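# Tuck chair under desk and park cart in bay

## Task

Slide the office chair fully beneath the desk so it finishes upright with every wheel on the floor; put the utility cart in the yellow taped bay with all four of its wheels inside the tape and none resting on it; keep the desk close to where it started, with its load still on top and nothing overhanging its edges; the robot must not tip over or end leaning; finally release everything and back away.

## Robot and tools

ROBOT. TidyBot++: a wheeled base (0.54 m long, 0.50 m wide, 0.38 m high) on four powered casters, carrying a single seven-joint arm with a two-finger gripper. The shoulder sits 0.12 m ahead of the base centre, 0.68 m up. Arm segments: upper arm 0.42 m, forearm 0.31 m, hand 0.31 m. The arm begins folded, hand pointing down, protruding up to 0.08 m past the base front. Two cameras: base_camera (fixed on the base, looking forward and down) and wrist_camera (looks along the hand).

FRAMES. Base frame: origin on the floor below the base centre, x forward, y left, z up, in metres. hand_pose is reported in it: the point between the finger pads, with the hand's z axis along the fingers and y the closing direction. Odometry frame = the base frame as it was at scene start; base_odometry counts wheel turns only, so slip looks like travel, and heading (rad, left positive, -3.142 to 3.142) drifts a little. base_tilt is in degrees, forward and right positive.

move. One action per call; it may combine base, joints, target and speeds, all starting together.
- base: an object of relative offsets from where the base is when the command begins, measured along its own axes then: translate_m (metres, forward +, -2 to 2), strafe_m (metres, left +, -2 to 2), rotate_rad (radians, counter-clockwise from above +, -6.3 to 6.3).
- joints: absolute angles by name, in rad: joint_1_rad (any angle; positive turns the arm clockwise from above, opposite to heading), joint_2_rad (-2.249 to 2.249, shoulder, 0 = upper arm vertical, + leans forward), joint_3_rad (any), joint_4_rad (-2.579 to 2.579, elbow, 0 straight), joint_5_rad (any), joint_6_rad (-2.099 to 2.099, wrist), joint_7_rad (any; at 1.57 with hand down, fingers open left/right), plus gripper_pos (0 open to 1 closed, gap roughly 85 x (1 - gripper_pos) mm). Unbounded joints go the short way, so rotate in steps below half a turn.
- target: one list of seven numbers, an absolute hand pose in the base frame: x, y, z in metres, then quaternion qw, qx, qy, qz. With target, joints may only contain gripper_pos.
- speeds: caps for this action only: translate_m and strafe_m 0.05 to 0.5 m/s (give only one of them when both move), rotate_rad 0.1 to 1.57 rad/s.
- cameras: list of base_camera, wrist_camera or all; [] for none. blocking: true (default) waits until everything is at rest; false returns within about 0.5 s while motion continues. A move without an action just reports state and pictures.
Unknown keys make a call invalid; out-of-range values get it refused. A refusal, or an unrequested stop, cancels the rest of the calls in that reply.

wait(seconds 0 to 10, cameras): lets time pass without new commands; returns early once moves finish. stop(cameras): brakes all running motions. zoom_image(camera, region [x0, y0, x1, y1] pixels, at most 504 x 504): enlarges part of a camera's latest image (base_camera is 644x364, wrist_camera 644x476). read_manual(section "licences"): licence texts only. finished_scene(scene = current scene number): ends the scene for good; the goal must hold with the robot gone.

RESULTS. base_status, joint_status, hand_status: "done", "moving", "off_target" (came to rest short, may still push), "contact_stop" or "time_out" (a stop you did not ask for), "not_followed" (a built-in check withheld arm targets; "pose unreachable" or "joint command not followed" with a cause). Base "done" only means the wheels turned enough; a blocked base may say done while short. hand "done" is within 10 mm and 2 degrees; most target moves end off_target by up to about 3 cm, so nudge by adding (wanted - hand_pose) to your last target. hand_target is where the commanded joints would put the hand; resend it, not hand_pose, to hold still. motor_effort is percent of max torque (bracketed = peak of last action). Motor temperatures are listed per joint; MOTOR HOT appears at 60 °C and at 75 °C the arm goes limp for 30 to 60 s. torque_fault, ARM HIT and on_its_own also appear. Brief tugs on held parts or pushes on loose objects can happen.

CAUTIONS.
- Slow to about 0.05 to 0.1 m/s before the base or hand touches anything, even what you intend to push; contact at full speed counts as a hit. A blocked base keeps shoving until it times out.
- The arm neither avoids obstacles nor slows for them; it will keep pressing on a desk. A hand snagged 0.6 m or higher while the base drives or turns can topple the robot; so can reaching far out from folded over nearby furniture or swinging a stretched arm sideways. If tilting, retract the arm or back away.
- Pushing the chair or cart low (near the base or with the hand low) is safer than high pushes, which can lift wheels.
- Avoid squeezing hard on something still resting on a surface, dropping things, releasing moving parts and jerky heavy loads. A hand pointing down reaches only about 0.94 m high, and only near the base.
- No check stops the arm hitting the base; targets low, close and pointing forward often misbehave.
- Long stretched holds heat motors.
- When finished, open the gripper (gripper_pos 0) and drive clear of chair, cart and desk before finished_scene.

Each tool is called after "Emit:" as a command line: name --argument value for each argument, lists and objects as JSON in quotes; but a table of rows of numbers goes row by row, as --pt "numbers of a row", without its own name.

## Session

Emit:
move

Scene clock: 0.00 s.
Motor temperatures (°C): [29 29 24 26 30 33 38]
base_odometry: x=+0.000 y=+0.000 heading=+0.000
base_tilt: forward=+0.4 right=+1.1
base_status: not commanded
joint_positions: joint_1_rad=-0.032 joint_2_rad=-0.369 joint_3_rad=+3.148 joint_4_rad=-2.503 joint_5_rad=-0.042 joint_6_rad=-0.844 joint_7_rad=+1.604 gripper_pos=+0.000
joint_status: not commanded
motor_effort: joint_1_rad=-2 joint_2_rad=-2 joint_3_rad=+1 joint_4_rad=+16 joint_5_rad=+0 joint_6_rad=+1 joint_7_rad=-2
hand_pose: x=+0.2837 y=+0.0154 z=+0.5996 quat_wxyz=(-0.018, +0.996, +0.016, +0.082) (m; base frame)
hand_target: x=+0.2842 y=+0.0154 z=+0.6000 quat_wxyz=(-0.018, +0.996, +0.016, +0.082) (m; base frame)
hand_status: not commanded
pictures: base_camera, wrist_camera
camera_calibration:
wrist_camera: T_world_to_cam=[[0.083058, -0.994069, -0.070201, 0.0355608], [-0.98196, -0.0696313, -0.175799, 0.442836], [0.169869, 0.0835361, -0.98192, 0.673109], [0, 0, 0, 1]] pos_world=[0.317554, 0.0099562, 0.741286]

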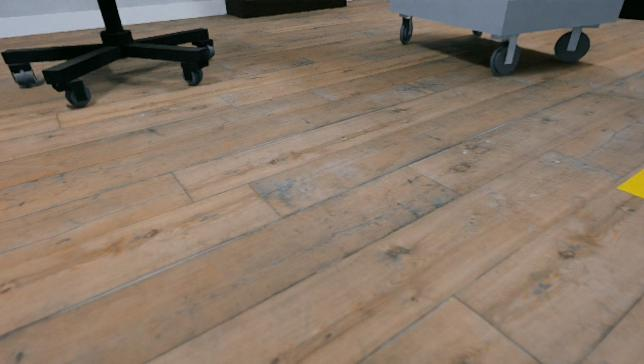

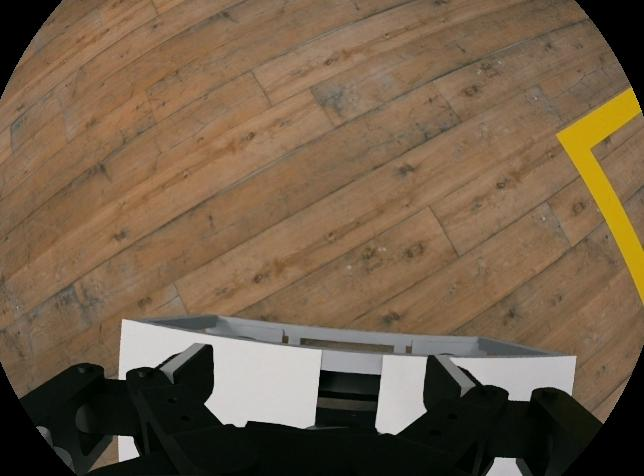

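Emit:
move --joints '{"joint_6_rad":0.3}'

Emit:
move --base '{"rotate_rad":0.9}'

Emit:
move --base '{"rotate_rad":-1.8}'

Scene clock: 2.13 s.
Motor temperatures (°C): [29 29 24 26 30 33 38]
move: done
base_odometry: x=+0.000 y=+0.000 heading=+0.000
base_tilt: forward=+0.4 right=+1.1
base_status: not commanded
joint_positions: joint_1_rad=-0.032 joint_2_rad=-0.369 joint_3_rad=+3.148 joint_4_rad=-2.502 joint_5_rad=-0.042 joint_6_rad=+0.224 joint_7_rad=+1.604 gripper_pos=+0.000
joint_status: all done
motor_effort: joint_1_rad=-1(3) joint_2_rad=-6(7) joint_3_rad=+1(1) joint_4_rad=+20(20) joint_5_rad=+0(1) joint_6_rad=+8(8) joint_7_rad=-2(3)
hand_pose: x=+0.5269 y=+0.0085 z=+0.8035 quat_wxyz=(-0.007, +0.816, +0.004, +0.578) (m; base frame)
hand_target: x=+0.5339 y=+0.0076 z=+0.8262 quat_wxyz=(-0.006, +0.793, +0.003, +0.609) (m; base frame)
hand_status: not commanded
pictures: base_camera, wrist_camera
camera_calibration:
wrist_camera: T_world_to_cam=[[0.0702451, -0.997386, 0.0169344, -0.0404411], [-0.320082, -0.0386152, -0.946603, 0.987409], [0.944782, 0.0610739, -0.321958, -0.105765], [0, 0, 0, 1]] pos_world=[0.418817, 0.00425313, 0.901317]

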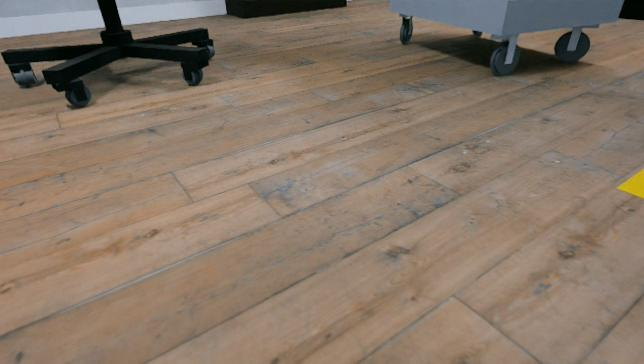

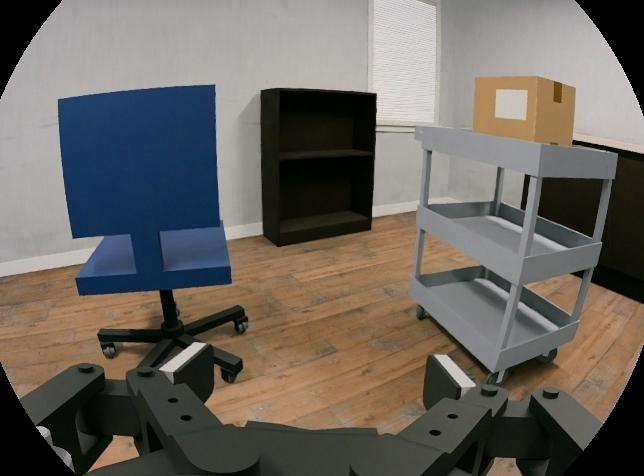

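Scene clock: 3.93 s.
Motor temperatures (°C): [29 29 24 26 30 33 38]
move: done
base_odometry: x=+0.000 y=+0.000 heading=+0.899
base_tilt: forward=+0.4 right=+1.1
base_status: done
joint_positions: joint_1_rad=-0.032 joint_2_rad=-0.369 joint_3_rad=+3.148 joint_4_rad=-2.502 joint_5_rad=-0.042 joint_6_rad=+0.225 joint_7_rad=+1.604 gripper_pos=+0.000
joint_status: not commanded
motor_effort: joint_1_rad=-1(3) joint_2_rad=-7(8) joint_3_rad=+1(2) joint_4_rad=+20(20) joint_5_rad=+0(1) joint_6_rad=+7(8) joint_7_rad=-2(3)
hand_pose: x=+0.5269 y=+0.0086 z=+0.8036 quat_wxyz=(-0.007, +0.816, +0.004, +0.578) (m; base frame)
hand_target: x=+0.5339 y=+0.0076 z=+0.8262 quat_wxyz=(-0.006, +0.793, +0.003, +0.609) (m; base frame)
hand_status: not commanded
pictures: base_camera, wrist_camera
camera_calibration:
wrist_camera: T_world_to_cam=[[0.0706445, -0.997355, 0.0170819, -0.0405917], [-0.319774, -0.0388645, -0.946696, 0.987423], [0.944856, 0.0614165, -0.321674, -0.106039], [0, 0, 0, 1]] pos_world=[0.418812, 0.00440385, 0.901373]

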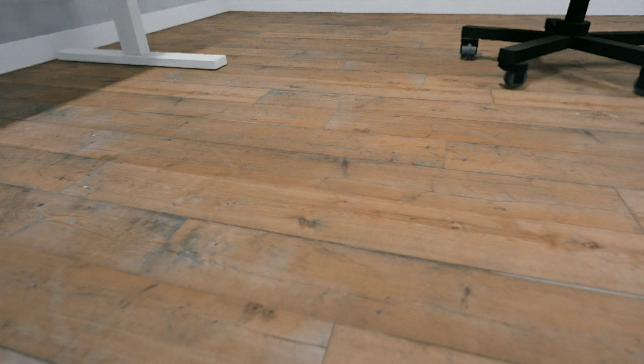

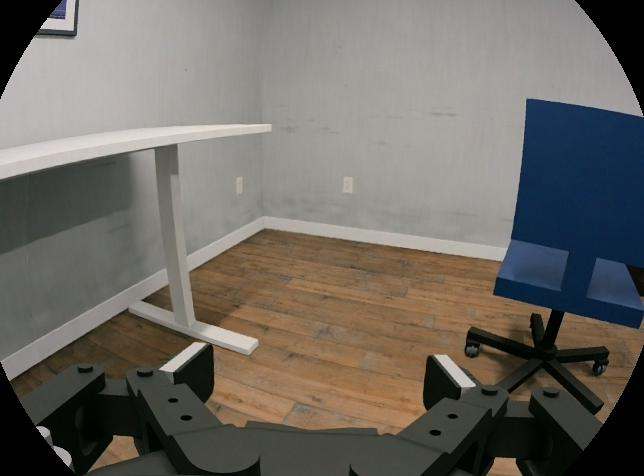

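Scene clock: 6.47 s.
Motor temperatures (°C): [29 29 24 26 30 33 38]
move: done
base_odometry: x=+0.000 y=+0.000 heading=-0.900
base_tilt: forward=+0.4 right=+1.1
base_status: done
joint_positions: joint_1_rad=-0.032 joint_2_rad=-0.369 joint_3_rad=+3.148 joint_4_rad=-2.502 joint_5_rad=-0.042 joint_6_rad=+0.225 joint_7_rad=+1.604 gripper_pos=+0.000
joint_status: not commanded
motor_effort: joint_1_rad=-2(3) joint_2_rad=-7(8) joint_3_rad=+1(2) joint_4_rad=+20(20) joint_5_rad=+1(1) joint_6_rad=+8(8) joint_7_rad=-2(3)
hand_pose: x=+0.5269 y=+0.0088 z=+0.8038 quat_wxyz=(-0.007, +0.816, +0.004, +0.578) (m; base frame)
hand_target: x=+0.5339 y=+0.0076 z=+0.8262 quat_wxyz=(-0.006, +0.793, +0.003, +0.609) (m; base frame)
hand_status: not commanded
pictures: base_camera, wrist_camera
camera_calibration:
wrist_camera: T_world_to_cam=[[0.0709238, -0.997334, 0.0171758, -0.0406943], [-0.319185, -0.0390054, -0.946889, 0.987461], [0.945035, 0.0616747, -0.321101, -0.106602], [0, 0, 0, 1]] pos_world=[0.418812, 0.00450517, 0.901485]

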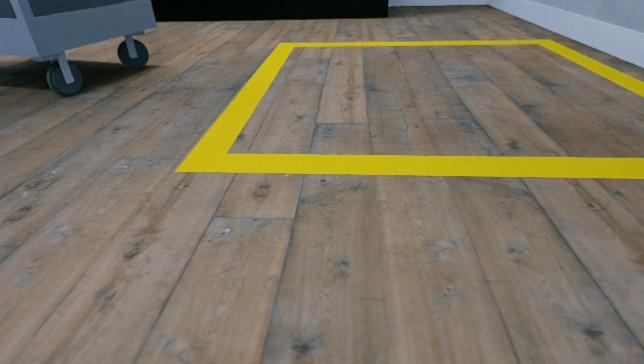

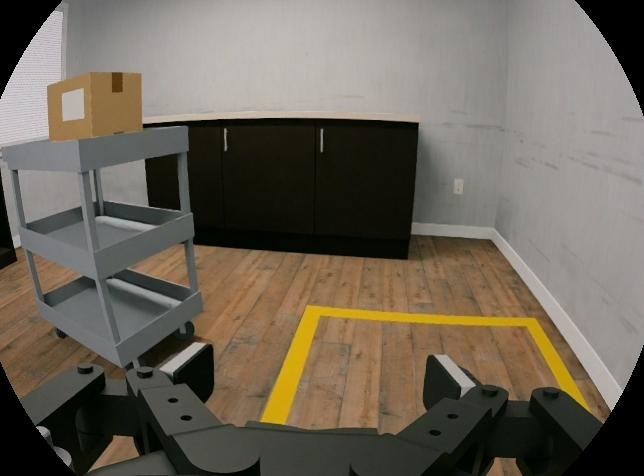

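Emit:
move --base '{"translate_m":0.542,"strafe_m":1.166,"rotate_rad":-0.28}' --joints '{"joint_6_rad":-0.2,"joint_1_rad":0}'

Scene clock: 12.93 s.
Motor temperatures (°C): [29 29 24 26 30 33 38]
move: done
base_odometry: x=+1.250 y=+0.300 heading=-1.180
base_tilt: forward=+0.4 right=+1.1
base_status: done
joint_positions: joint_1_rad=-0.007 joint_2_rad=-0.368 joint_3_rad=+3.148 joint_4_rad=-2.502 joint_5_rad=-0.042 joint_6_rad=-0.141 joint_7_rad=+1.604 gripper_pos=+0.000
joint_status: all done
motor_effort: joint_1_rad=-2(3) joint_2_rad=-5(8) joint_3_rad=+1(4) joint_4_rad=+19(21) joint_5_rad=+1(1) joint_6_rad=+6(8) joint_7_rad=-3(3)
hand_pose: x=+0.4706 y=+0.0035 z=+0.7050 quat_wxyz=(-0.006, +0.908, -0.002, +0.420) (m; base frame)
hand_target: x=+0.4586 y=+0.0017 z=+0.6921 quat_wxyz=(-0.005, +0.919, -0.005, +0.394) (m; base frame)
hand_status: not commanded
pictures: base_camera, wrist_camera
camera_calibration:
wrist_camera: T_world_to_cam=[[0.0610675, -0.998079, -0.0104722, -0.0161656], [-0.638445, -0.0309942, -0.769043, 0.900582], [0.767241, 0.0536494, -0.639112, 0.223148], [0, 0, 0, 1]] pos_world=[0.404751, -0.000193486, 0.835033]

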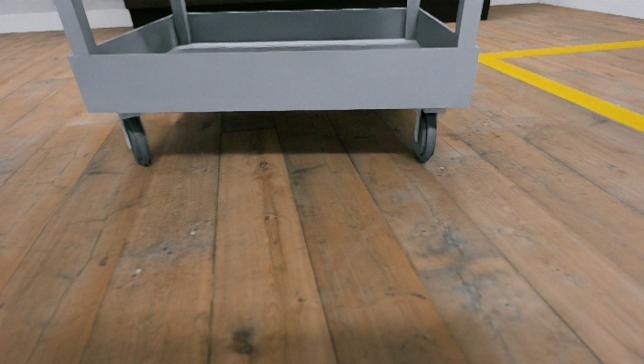

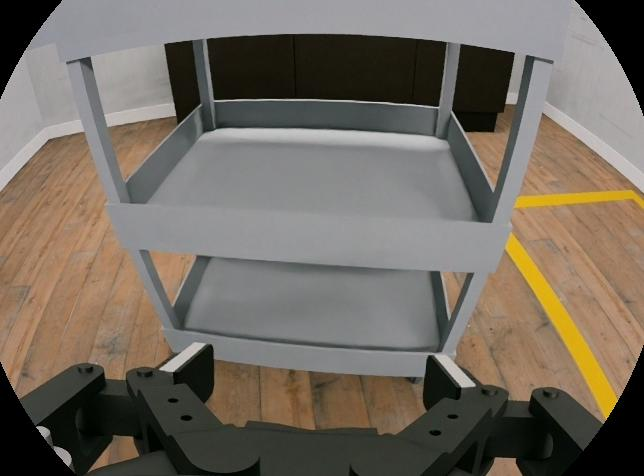

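Emit:
move --target '[0.46, 0, 0.92, 0, 0.7071, 0.7071, 0]'

Scene clock: 16.77 s.
Motor temperatures (°C): [29 29 24 26 30 33 38]
move: off_target
base_odometry: x=+1.250 y=+0.300 heading=-1.180
base_tilt: forward=+0.4 right=+1.1
base_status: not commanded
joint_positions: joint_1_rad=+0.072 joint_2_rad=+0.121 joint_3_rad=+3.051 joint_4_rad=-1.021 joint_5_rad=-0.029 joint_6_rad=-1.925 joint_7_rad=+3.085 gripper_pos=+0.000
joint_status: not commanded
motor_effort: joint_1_rad=-2(3) joint_2_rad=-21(22) joint_3_rad=+0(1) joint_4_rad=+16(21) joint_5_rad=+0(1) joint_6_rad=+0(6) joint_7_rad=-2(3)
hand_pose: x=+0.4776 y=+0.0137 z=+0.9203 quat_wxyz=(+0.012, +0.716, +0.697, +0.040) (m; base frame)
hand_target: x=+0.4600 y=+0.0000 z=+0.9200 quat_wxyz=(+0.000, +0.707, +0.707, +0.000) (m; base frame)
hand_status: off_target (0.022 m and 5.1 deg from the pose sent, 0.215 m and 100.4 deg at the start)
pictures: base_camera, wrist_camera
camera_calibration:
wrist_camera: T_world_to_cam=[[0.999464, 0.0135312, 0.0298203, -0.50324], [0.0149949, -0.998666, -0.049419, 0.109793], [0.0291118, 0.0498396, -0.998333, 1.03799], [0, 0, 0, 1]] pos_world=[0.471106, 0.0647225, 1.05669]

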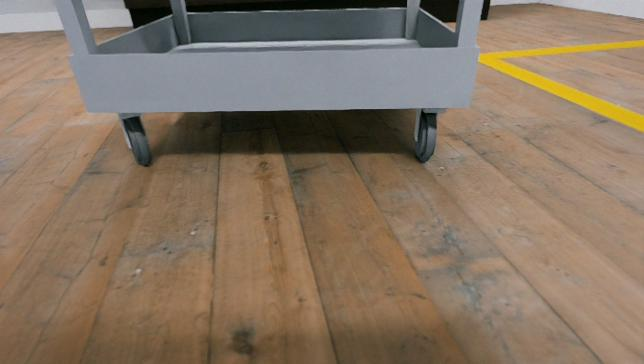

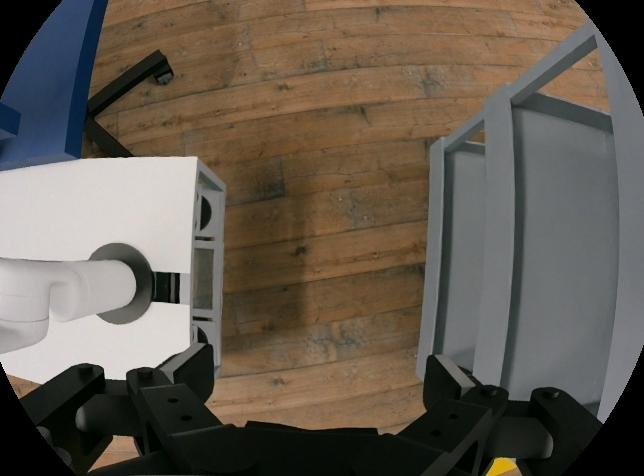

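Emit:
move --base '{"translate_m":0.2}' --speeds '{"translate_m":0.2}'

Scene clock: 18.80 s.
Motor temperatures (°C): [29 29 24 26 30 33 38]
move: done
base_odometry: x=+1.327 y=+0.115 heading=-1.180
base_tilt: forward=+0.4 right=+1.1
base_status: done
joint_positions: joint_1_rad=+0.073 joint_2_rad=+0.139 joint_3_rad=+3.049 joint_4_rad=-1.020 joint_5_rad=-0.027 joint_6_rad=-1.931 joint_7_rad=+3.087 gripper_pos=+0.000
joint_status: not commanded
motor_effort: joint_1_rad=-2(3) joint_2_rad=-22(25) joint_3_rad=+0(1) joint_4_rad=+17(17) joint_5_rad=+0(1) joint_6_rad=+0(1) joint_7_rad=-2(3)
hand_pose: x=+0.4800 y=+0.0130 z=+0.9141 quat_wxyz=(+0.004, +0.716, +0.697, +0.032) (m; base frame)
hand_target: x=+0.4600 y=+0.0000 z=+0.9200 quat_wxyz=(+0.000, +0.707, +0.707, +0.000) (m; base frame)
hand_status: not commanded
pictures: base_camera, wrist_camera
camera_calibration:
wrist_camera: T_world_to_cam=[[0.999869, 0.0149011, 0.00639644, -0.484222], [0.0152012, -0.998645, -0.0497616, 0.108972], [0.00564628, 0.0498523, -0.998741, 1.04338], [0, 0, 0, 1]] pos_world=[0.476611, 0.064025, 1.05058]

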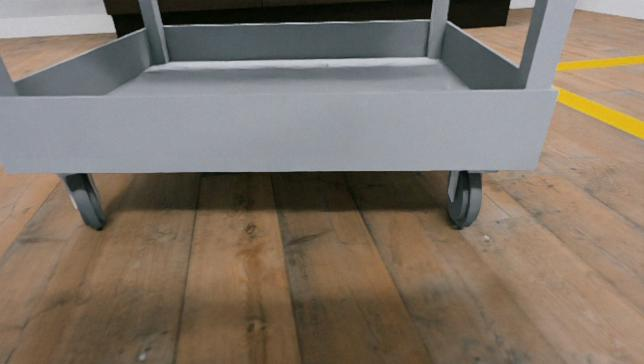

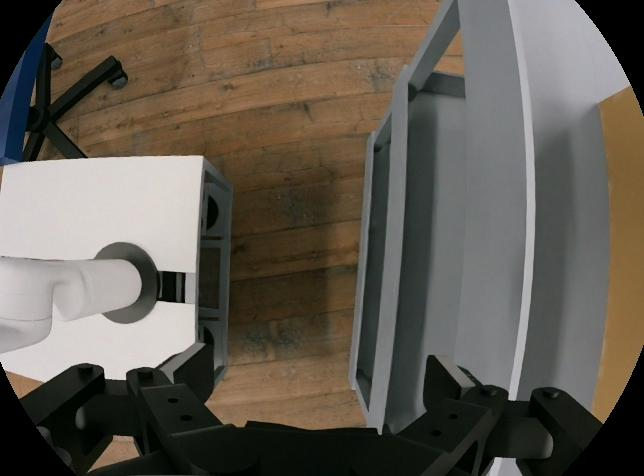

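Emit:
move --base '{"translate_m":0.13}' --speeds '{"translate_m":0.15}'

Scene clock: 20.47 s.
Motor temperatures (°C): [29 29 24 26 30 33 38]
move: done
base_odometry: x=+1.377 y=-0.005 heading=-1.180
base_tilt: forward=+0.4 right=+1.1
base_status: done
joint_positions: joint_1_rad=+0.074 joint_2_rad=+0.143 joint_3_rad=+3.049 joint_4_rad=-1.019 joint_5_rad=-0.027 joint_6_rad=-1.934 joint_7_rad=+3.087 gripper_pos=+0.000
joint_status: not commanded
motor_effort: joint_1_rad=-2(3) joint_2_rad=-22(25) joint_3_rad=+0(1) joint_4_rad=+16(17) joint_5_rad=-1(1) joint_6_rad=+0(1) joint_7_rad=-2(3)
hand_pose: x=+0.4803 y=+0.0128 z=+0.9127 quat_wxyz=(+0.002, +0.716, +0.697, +0.030) (m; base frame)
hand_target: x=+0.4600 y=+0.0000 z=+0.9200 quat_wxyz=(+0.000, +0.707, +0.707, +0.000) (m; base frame)
hand_status: not commanded
pictures: base_camera, wrist_camera
camera_calibration:
wrist_camera: T_world_to_cam=[[0.999886, 0.0151068, 0.000257121, -0.478886], [0.0151009, -0.998645, -0.0498001, 0.108827], [-0.000495549, 0.0497983, -0.998759, 1.04495], [0, 0, 0, 1]] pos_world=[0.477706, 0.0638768, 1.0492]

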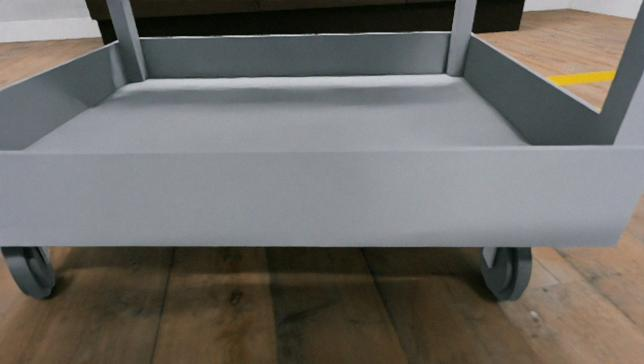

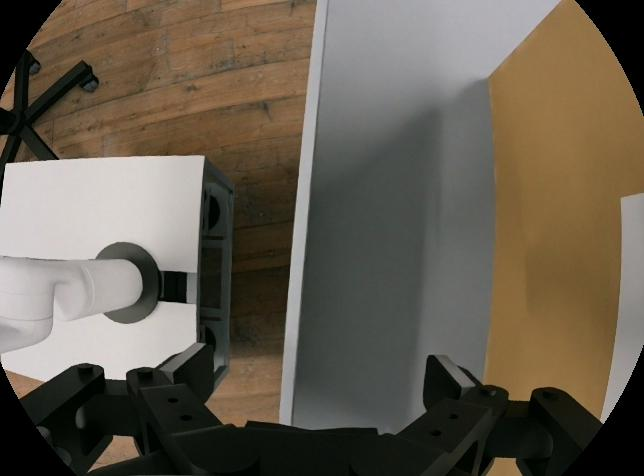

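Emit:
move --base '{"translate_m":-0.016}' --joints '{"gripper_pos":0.2}' --target '[0.445, -0.012, 0.845, 0, 0.7071, 0.7071, 0]'

Scene clock: 22.17 s.
Motor temperatures (°C): [29 29 24 26 30 33 38]
move: off_target
base_odometry: x=+1.370 y=+0.010 heading=-1.180
base_tilt: forward=+0.4 right=+1.1
base_status: done
joint_positions: joint_1_rad=+0.051 joint_2_rad=+0.070 joint_3_rad=+3.127 joint_4_rad=-1.314 joint_5_rad=-0.027 joint_6_rad=-1.785 joint_7_rad=+3.139 gripper_pos=+0.200
joint_status: all done
motor_effort: joint_1_rad=-2(3) joint_2_rad=-19(27) joint_3_rad=+1(1) joint_4_rad=+13(17) joint_5_rad=+0(1) joint_6_rad=-6(7) joint_7_rad=-2(3)
hand_pose: x=+0.4487 y=-0.0025 z=+0.8491 quat_wxyz=(-0.019, +0.719, +0.695, +0.001) (m; base frame)
hand_target: x=+0.4450 y=-0.0120 z=+0.8450 quat_wxyz=(+0.000, +0.707, +0.707, +0.000) (m; base frame)
hand_status: off_target (0.011 m and 2.9 deg from the pose sent, 0.080 m and 3.7 deg at the start)
pictures: base_camera, wrist_camera
camera_calibration:
wrist_camera: T_world_to_cam=[[0.997448, 0.00933617, -0.0707781, -0.385708], [0.00654027, -0.999193, -0.0396317, 0.0859859], [-0.071091, 0.0390677, -0.996704, 1.01208], [0, 0, 0, 1]] pos_world=[0.456112, 0.049978, 0.984851]

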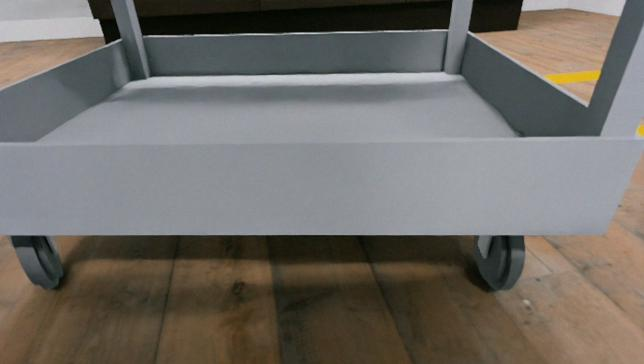

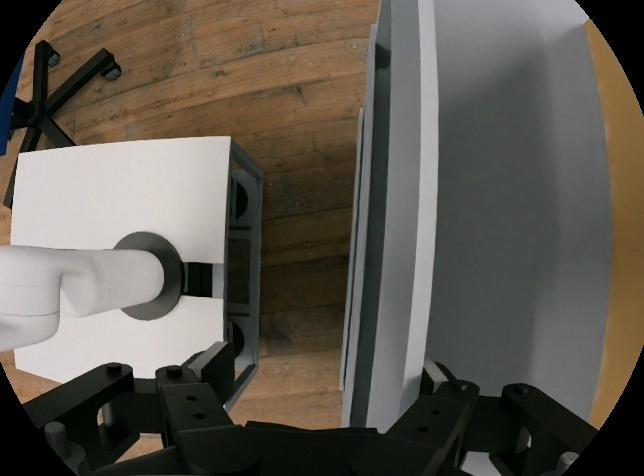

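Emit:
move --base '{"translate_m":0.02}' --speeds '{"translate_m":0.05}'

Emit:
move --target '[0.44, -0.02, 0.82, 0, 0.7071, 0.7071, 0]'

Emit:
zoom_image --camera "wrist_camera" --region '[150, 250, 500, 476]'

Scene clock: 23.37 s.
Motor temperatures (°C): [29 29 24 26 30 33 38]
move: done
base_odometry: x=+1.378 y=-0.009 heading=-1.179
base_tilt: forward=+0.4 right=+1.1
base_status: done
joint_positions: joint_1_rad=+0.051 joint_2_rad=+0.064 joint_3_rad=+3.128 joint_4_rad=-1.345 joint_5_rad=-0.027 joint_6_rad=-1.785 joint_7_rad=+3.140 gripper_pos=+0.200
joint_status: not commanded
motor_effort: joint_1_rad=-2(2) joint_2_rad=-20(23) joint_3_rad=+0(1) joint_4_rad=+17(17) joint_5_rad=+0(1) joint_6_rad=-2(6) joint_7_rad=-2(3)
hand_pose: x=+0.4400 y=-0.0027 z=+0.8417 quat_wxyz=(-0.028, +0.719, +0.695, -0.008) (m; base frame)
hand_target: x=+0.4450 y=-0.0120 z=+0.8450 quat_wxyz=(+0.000, +0.707, +0.707, +0.000) (m; base frame)
hand_status: not commanded
pictures: base_camera, wrist_camera
camera_calibration:
wrist_camera: T_world_to_cam=[[0.995358, 0.00863931, -0.0958565, -0.355554], [0.00476733, -0.999166, -0.0405493, 0.0871088], [-0.0961269, 0.0399041, -0.994569, 1.01331], [0, 0, 0, 1]] pos_world=[0.450895, 0.0496728, 0.977256]

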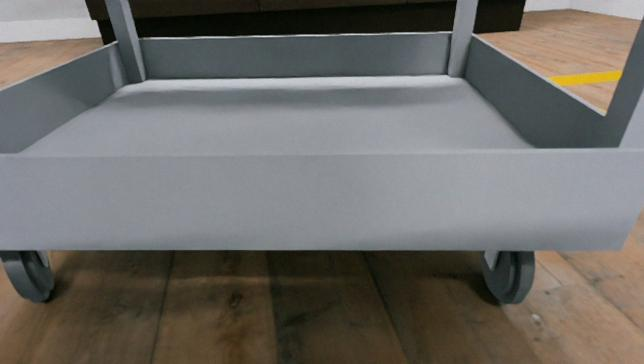

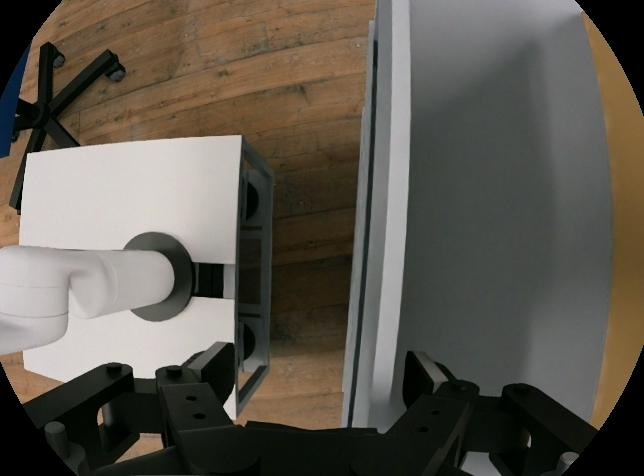

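Scene clock: 24.30 s.
Motor temperatures (°C): [29 29 24 26 30 33 38]
move: off_target
base_odometry: x=+1.378 y=-0.009 heading=-1.179
base_tilt: forward=+0.4 right=+1.1
base_status: not commanded
joint_positions: joint_1_rad=+0.048 joint_2_rad=+0.047 joint_3_rad=+3.159 joint_4_rad=-1.428 joint_5_rad=-0.027 joint_6_rad=-1.725 joint_7_rad=+3.167 gripper_pos=+0.200
joint_status: not commanded
motor_effort: joint_1_rad=-2(2) joint_2_rad=-18(21) joint_3_rad=+1(1) joint_4_rad=+15(17) joint_5_rad=+0(1) joint_6_rad=-3(4) joint_7_rad=-2(3)
hand_pose: x=+0.4334 y=-0.0109 z=+0.8215 quat_wxyz=(-0.030, +0.720, +0.694, -0.010) (m; base frame)
hand_target: x=+0.4400 y=-0.0200 z=+0.8200 quat_wxyz=(+0.000, +0.707, +0.707, +0.000) (m; base frame)
hand_status: off_target (0.011 m and 4.2 deg from the pose sent, 0.028 m and 3.9 deg at the start)
pictures: base_camera, wrist_camera
camera_calibration:
wrist_camera: T_world_to_cam=[[0.99476, 0.0058158, -0.102074, -0.345493], [0.00164686, -0.999163, -0.0408792, 0.0798027], [-0.102226, 0.0404968, -0.993937, 0.995086], [0, 0, 0, 1]] pos_world=[0.445275, 0.0414474, 0.957049]

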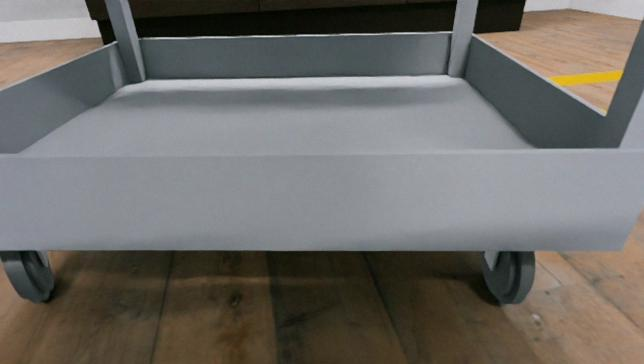

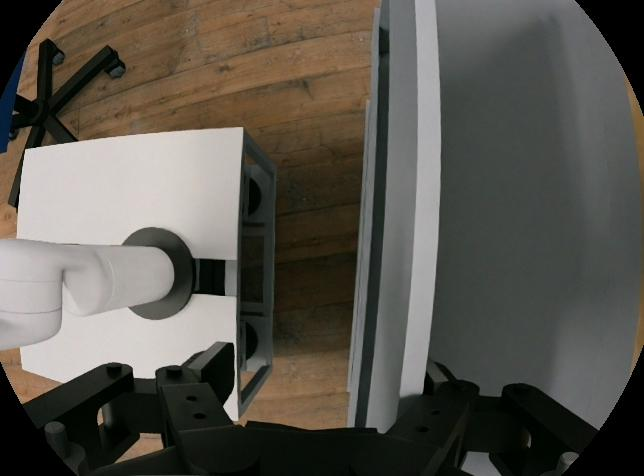

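Scaled by 1.440.

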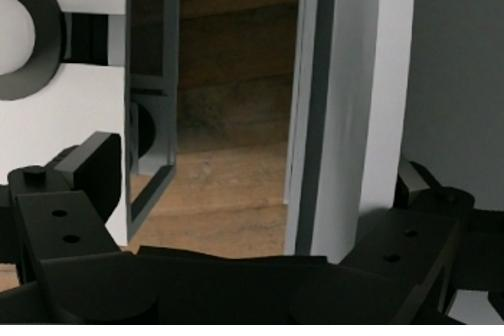

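Emit:
move --joints '{"gripper_pos":1}'

Emit:
move --base '{"strafe_m":-0.25}' --speeds '{"strafe_m":0.15}'

Scene clock: 25.53 s.
Motor temperatures (°C): [29 29 24 26 30 33 38]
move: off_target
base_odometry: x=+1.378 y=-0.009 heading=-1.179
base_tilt: forward=+0.4 right=+1.1
base_status: not commanded
joint_positions: joint_1_rad=+0.047 joint_2_rad=+0.040 joint_3_rad=+3.172 joint_4_rad=-1.434 joint_5_rad=-0.027 joint_6_rad=-1.673 joint_7_rad=+3.169 gripper_pos=+0.947
joint_status: gripper_pos off_target (ended at +0.947, target +1.000)
motor_effort: joint_1_rad=-3(4) joint_2_rad=-19(22) joint_3_rad=-1(2) joint_4_rad=+15(17) joint_5_rad=+0(2) joint_6_rad=-3(12) joint_7_rad=+0(3)
hand_pose: x=+0.4474 y=-0.0155 z=+0.8214 quat_wxyz=(-0.010, +0.723, +0.690, +0.008) (m; base frame)
hand_target: x=+0.4400 y=-0.0200 z=+0.8200 quat_wxyz=(+0.000, +0.707, +0.707, +0.000) (m; base frame)
hand_status: not commanded
pictures: base_camera, wrist_camera
camera_calibration:
wrist_camera: T_world_to_cam=[[0.998813, -0.00460321, -0.0484832, -0.405379], [-0.00639899, -0.999297, -0.0369494, 0.0755903], [-0.048279, 0.0372158, -0.99814, 0.975858], [0, 0, 0, 1]] pos_world=[0.452495, 0.0373538, 0.957182]

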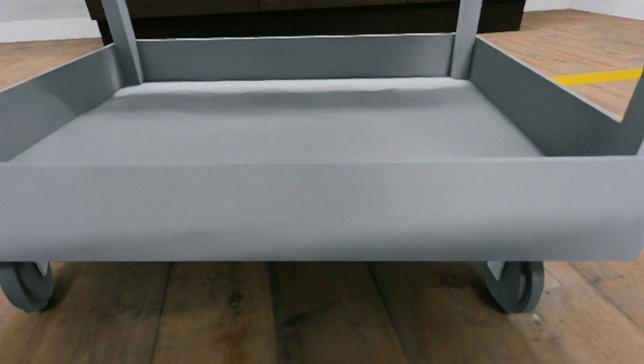

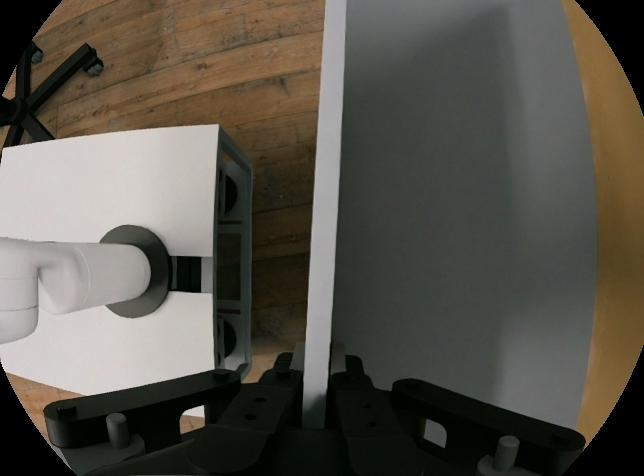

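Scene clock: 27.83 s.
Motor temperatures (°C): [29 29 24 26 30 33 38]
move: done
base_odometry: x=+1.147 y=-0.104 heading=-1.179
base_tilt: forward=+0.4 right=+1.1
base_status: done
joint_positions: joint_1_rad=-0.001 joint_2_rad=+0.021 joint_3_rad=+3.133 joint_4_rad=-1.454 joint_5_rad=-0.025 joint_6_rad=-1.672 joint_7_rad=+3.248 gripper_pos=+0.947
joint_status: not commanded
motor_effort: joint_1_rad=+5(9) joint_2_rad=-17(21) joint_3_rad=+7(12) joint_4_rad=+13(20) joint_5_rad=+3(9) joint_6_rad=-1(8) joint_7_rad=-12(14)
hand_pose: x=+0.4387 y=+0.0123 z=+0.8214 quat_wxyz=(-0.011, +0.664, +0.748, +0.008) (m; base frame)
hand_target: x=+0.4400 y=-0.0200 z=+0.8200 quat_wxyz=(+0.000, +0.707, +0.707, +0.000) (m; base frame)
hand_status: not commanded
pictures: base_camera, wrist_camera
camera_calibration:
wrist_camera: T_world_to_cam=[[0.986001, 0.159932, -0.0471599, -0.394039], [0.158267, -0.986697, -0.0371714, 0.03105], [-0.0524774, 0.0291872, -0.998195, 0.976359], [0, 0, 0, 1]] pos_world=[0.434846, 0.0651592, 0.957169]

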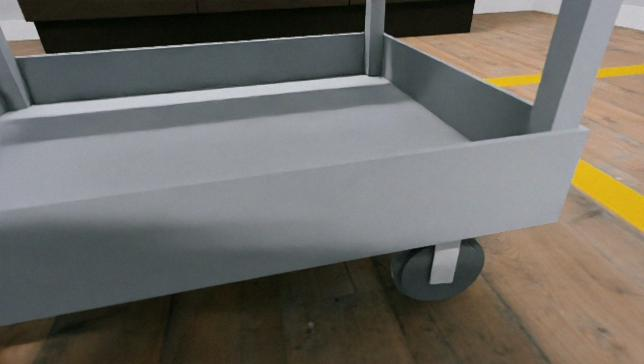

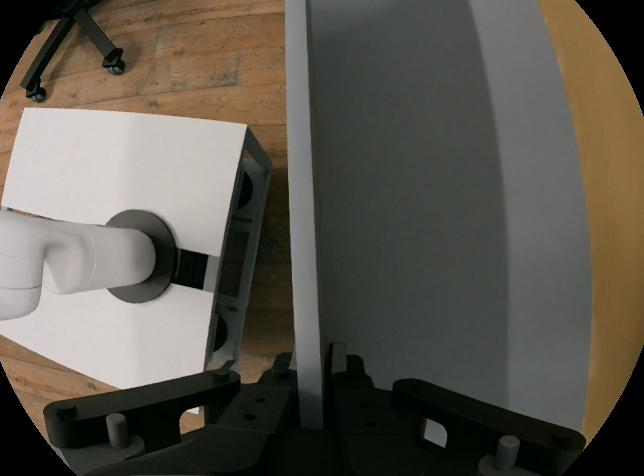

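Emit:
move --base '{"translate_m":0.11,"strafe_m":-0.55}' --speeds '{"strafe_m":0.15}'

Scene clock: 32.80 s.
Motor temperatures (°C): [29 29 24 26 30 33 38]
move: done
base_odometry: x=+0.680 y=-0.416 heading=-1.179
base_tilt: forward=+0.4 right=+1.1
base_status: done
joint_positions: joint_1_rad=+0.025 joint_2_rad=+0.015 joint_3_rad=+3.163 joint_4_rad=-1.460 joint_5_rad=-0.016 joint_6_rad=-1.675 joint_7_rad=+3.249 gripper_pos=+0.947
joint_status: not commanded
motor_effort: joint_1_rad=+0(11) joint_2_rad=-19(21) joint_3_rad=+2(14) joint_4_rad=+16(21) joint_5_rad=+1(10) joint_6_rad=-2(11) joint_7_rad=-7(12)
hand_pose: x=+0.4357 y=-0.0084 z=+0.8215 quat_wxyz=(-0.008, +0.685, +0.729, +0.003) (m; base frame)
hand_target: x=+0.4400 y=-0.0200 z=+0.8200 quat_wxyz=(+0.000, +0.707, +0.707, +0.000) (m; base frame)
hand_status: not commanded
pictures: base_camera, wrist_camera
camera_calibration:
wrist_camera: T_world_to_cam=[[0.993257, 0.103901, -0.0514298, -0.3879], [0.102584, -0.994341, -0.0276248, 0.0274493], [-0.054009, 0.0221627, -0.998294, 0.977585], [0, 0, 0, 1]] pos_world=[0.435267, 0.0459314, 0.956726]

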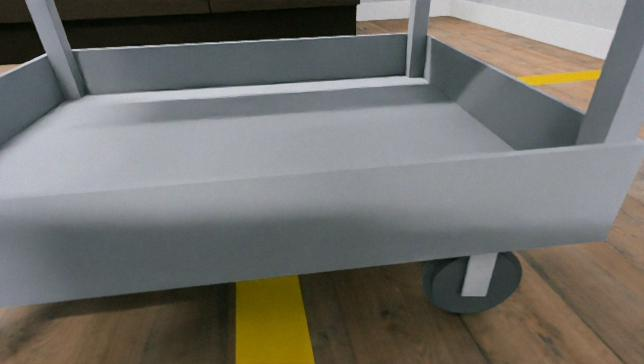

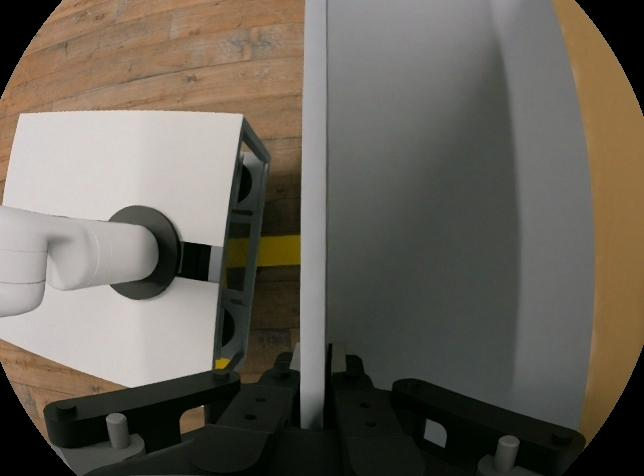

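Emit:
move --base '{"translate_m":0.126,"strafe_m":-0.5}' --speeds '{"strafe_m":0.13}'

Scene clock: 37.53 s.
Motor temperatures (°C): [29 29 24 27 30 33 38]
move: done
base_odometry: x=+0.266 y=-0.723 heading=-1.180
base_tilt: forward=+0.4 right=+1.1
base_status: done
joint_positions: joint_1_rad=+0.037 joint_2_rad=+0.017 joint_3_rad=+3.178 joint_4_rad=-1.458 joint_5_rad=-0.015 joint_6_rad=-1.674 joint_7_rad=+3.230 gripper_pos=+0.948
joint_status: not commanded
motor_effort: joint_1_rad=-3(7) joint_2_rad=-20(21) joint_3_rad=+0(10) joint_4_rad=+16(21) joint_5_rad=+1(9) joint_6_rad=-3(7) joint_7_rad=-4(8)
hand_pose: x=+0.4367 y=-0.0170 z=+0.8214 quat_wxyz=(-0.008, +0.701, +0.713, +0.003) (m; base frame)
hand_target: x=+0.4400 y=-0.0200 z=+0.8200 quat_wxyz=(+0.000, +0.707, +0.707, +0.000) (m; base frame)
hand_status: not commanded
pictures: base_camera, wrist_camera
camera_calibration:
wrist_camera: T_world_to_cam=[[0.997029, 0.0579975, -0.0506878, -0.391018], [0.0567012, -0.998035, -0.0266503, 0.0379877], [-0.0521339, 0.0236971, -0.998359, 0.977068], [0, 0, 0, 1]] pos_world=[0.438641, 0.0374375, 0.956657]

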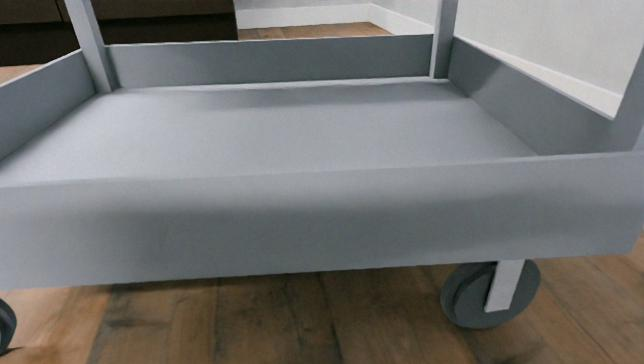

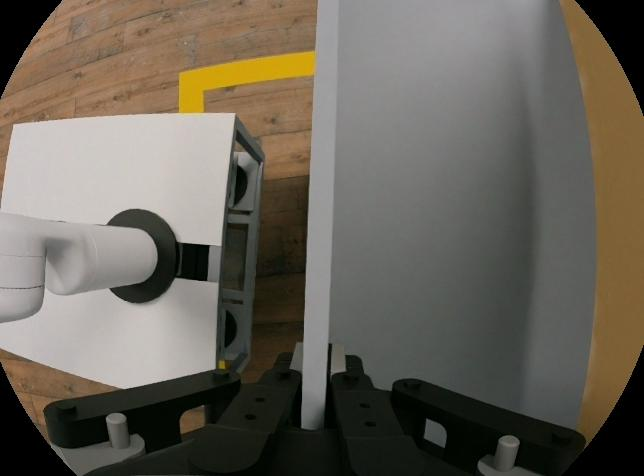

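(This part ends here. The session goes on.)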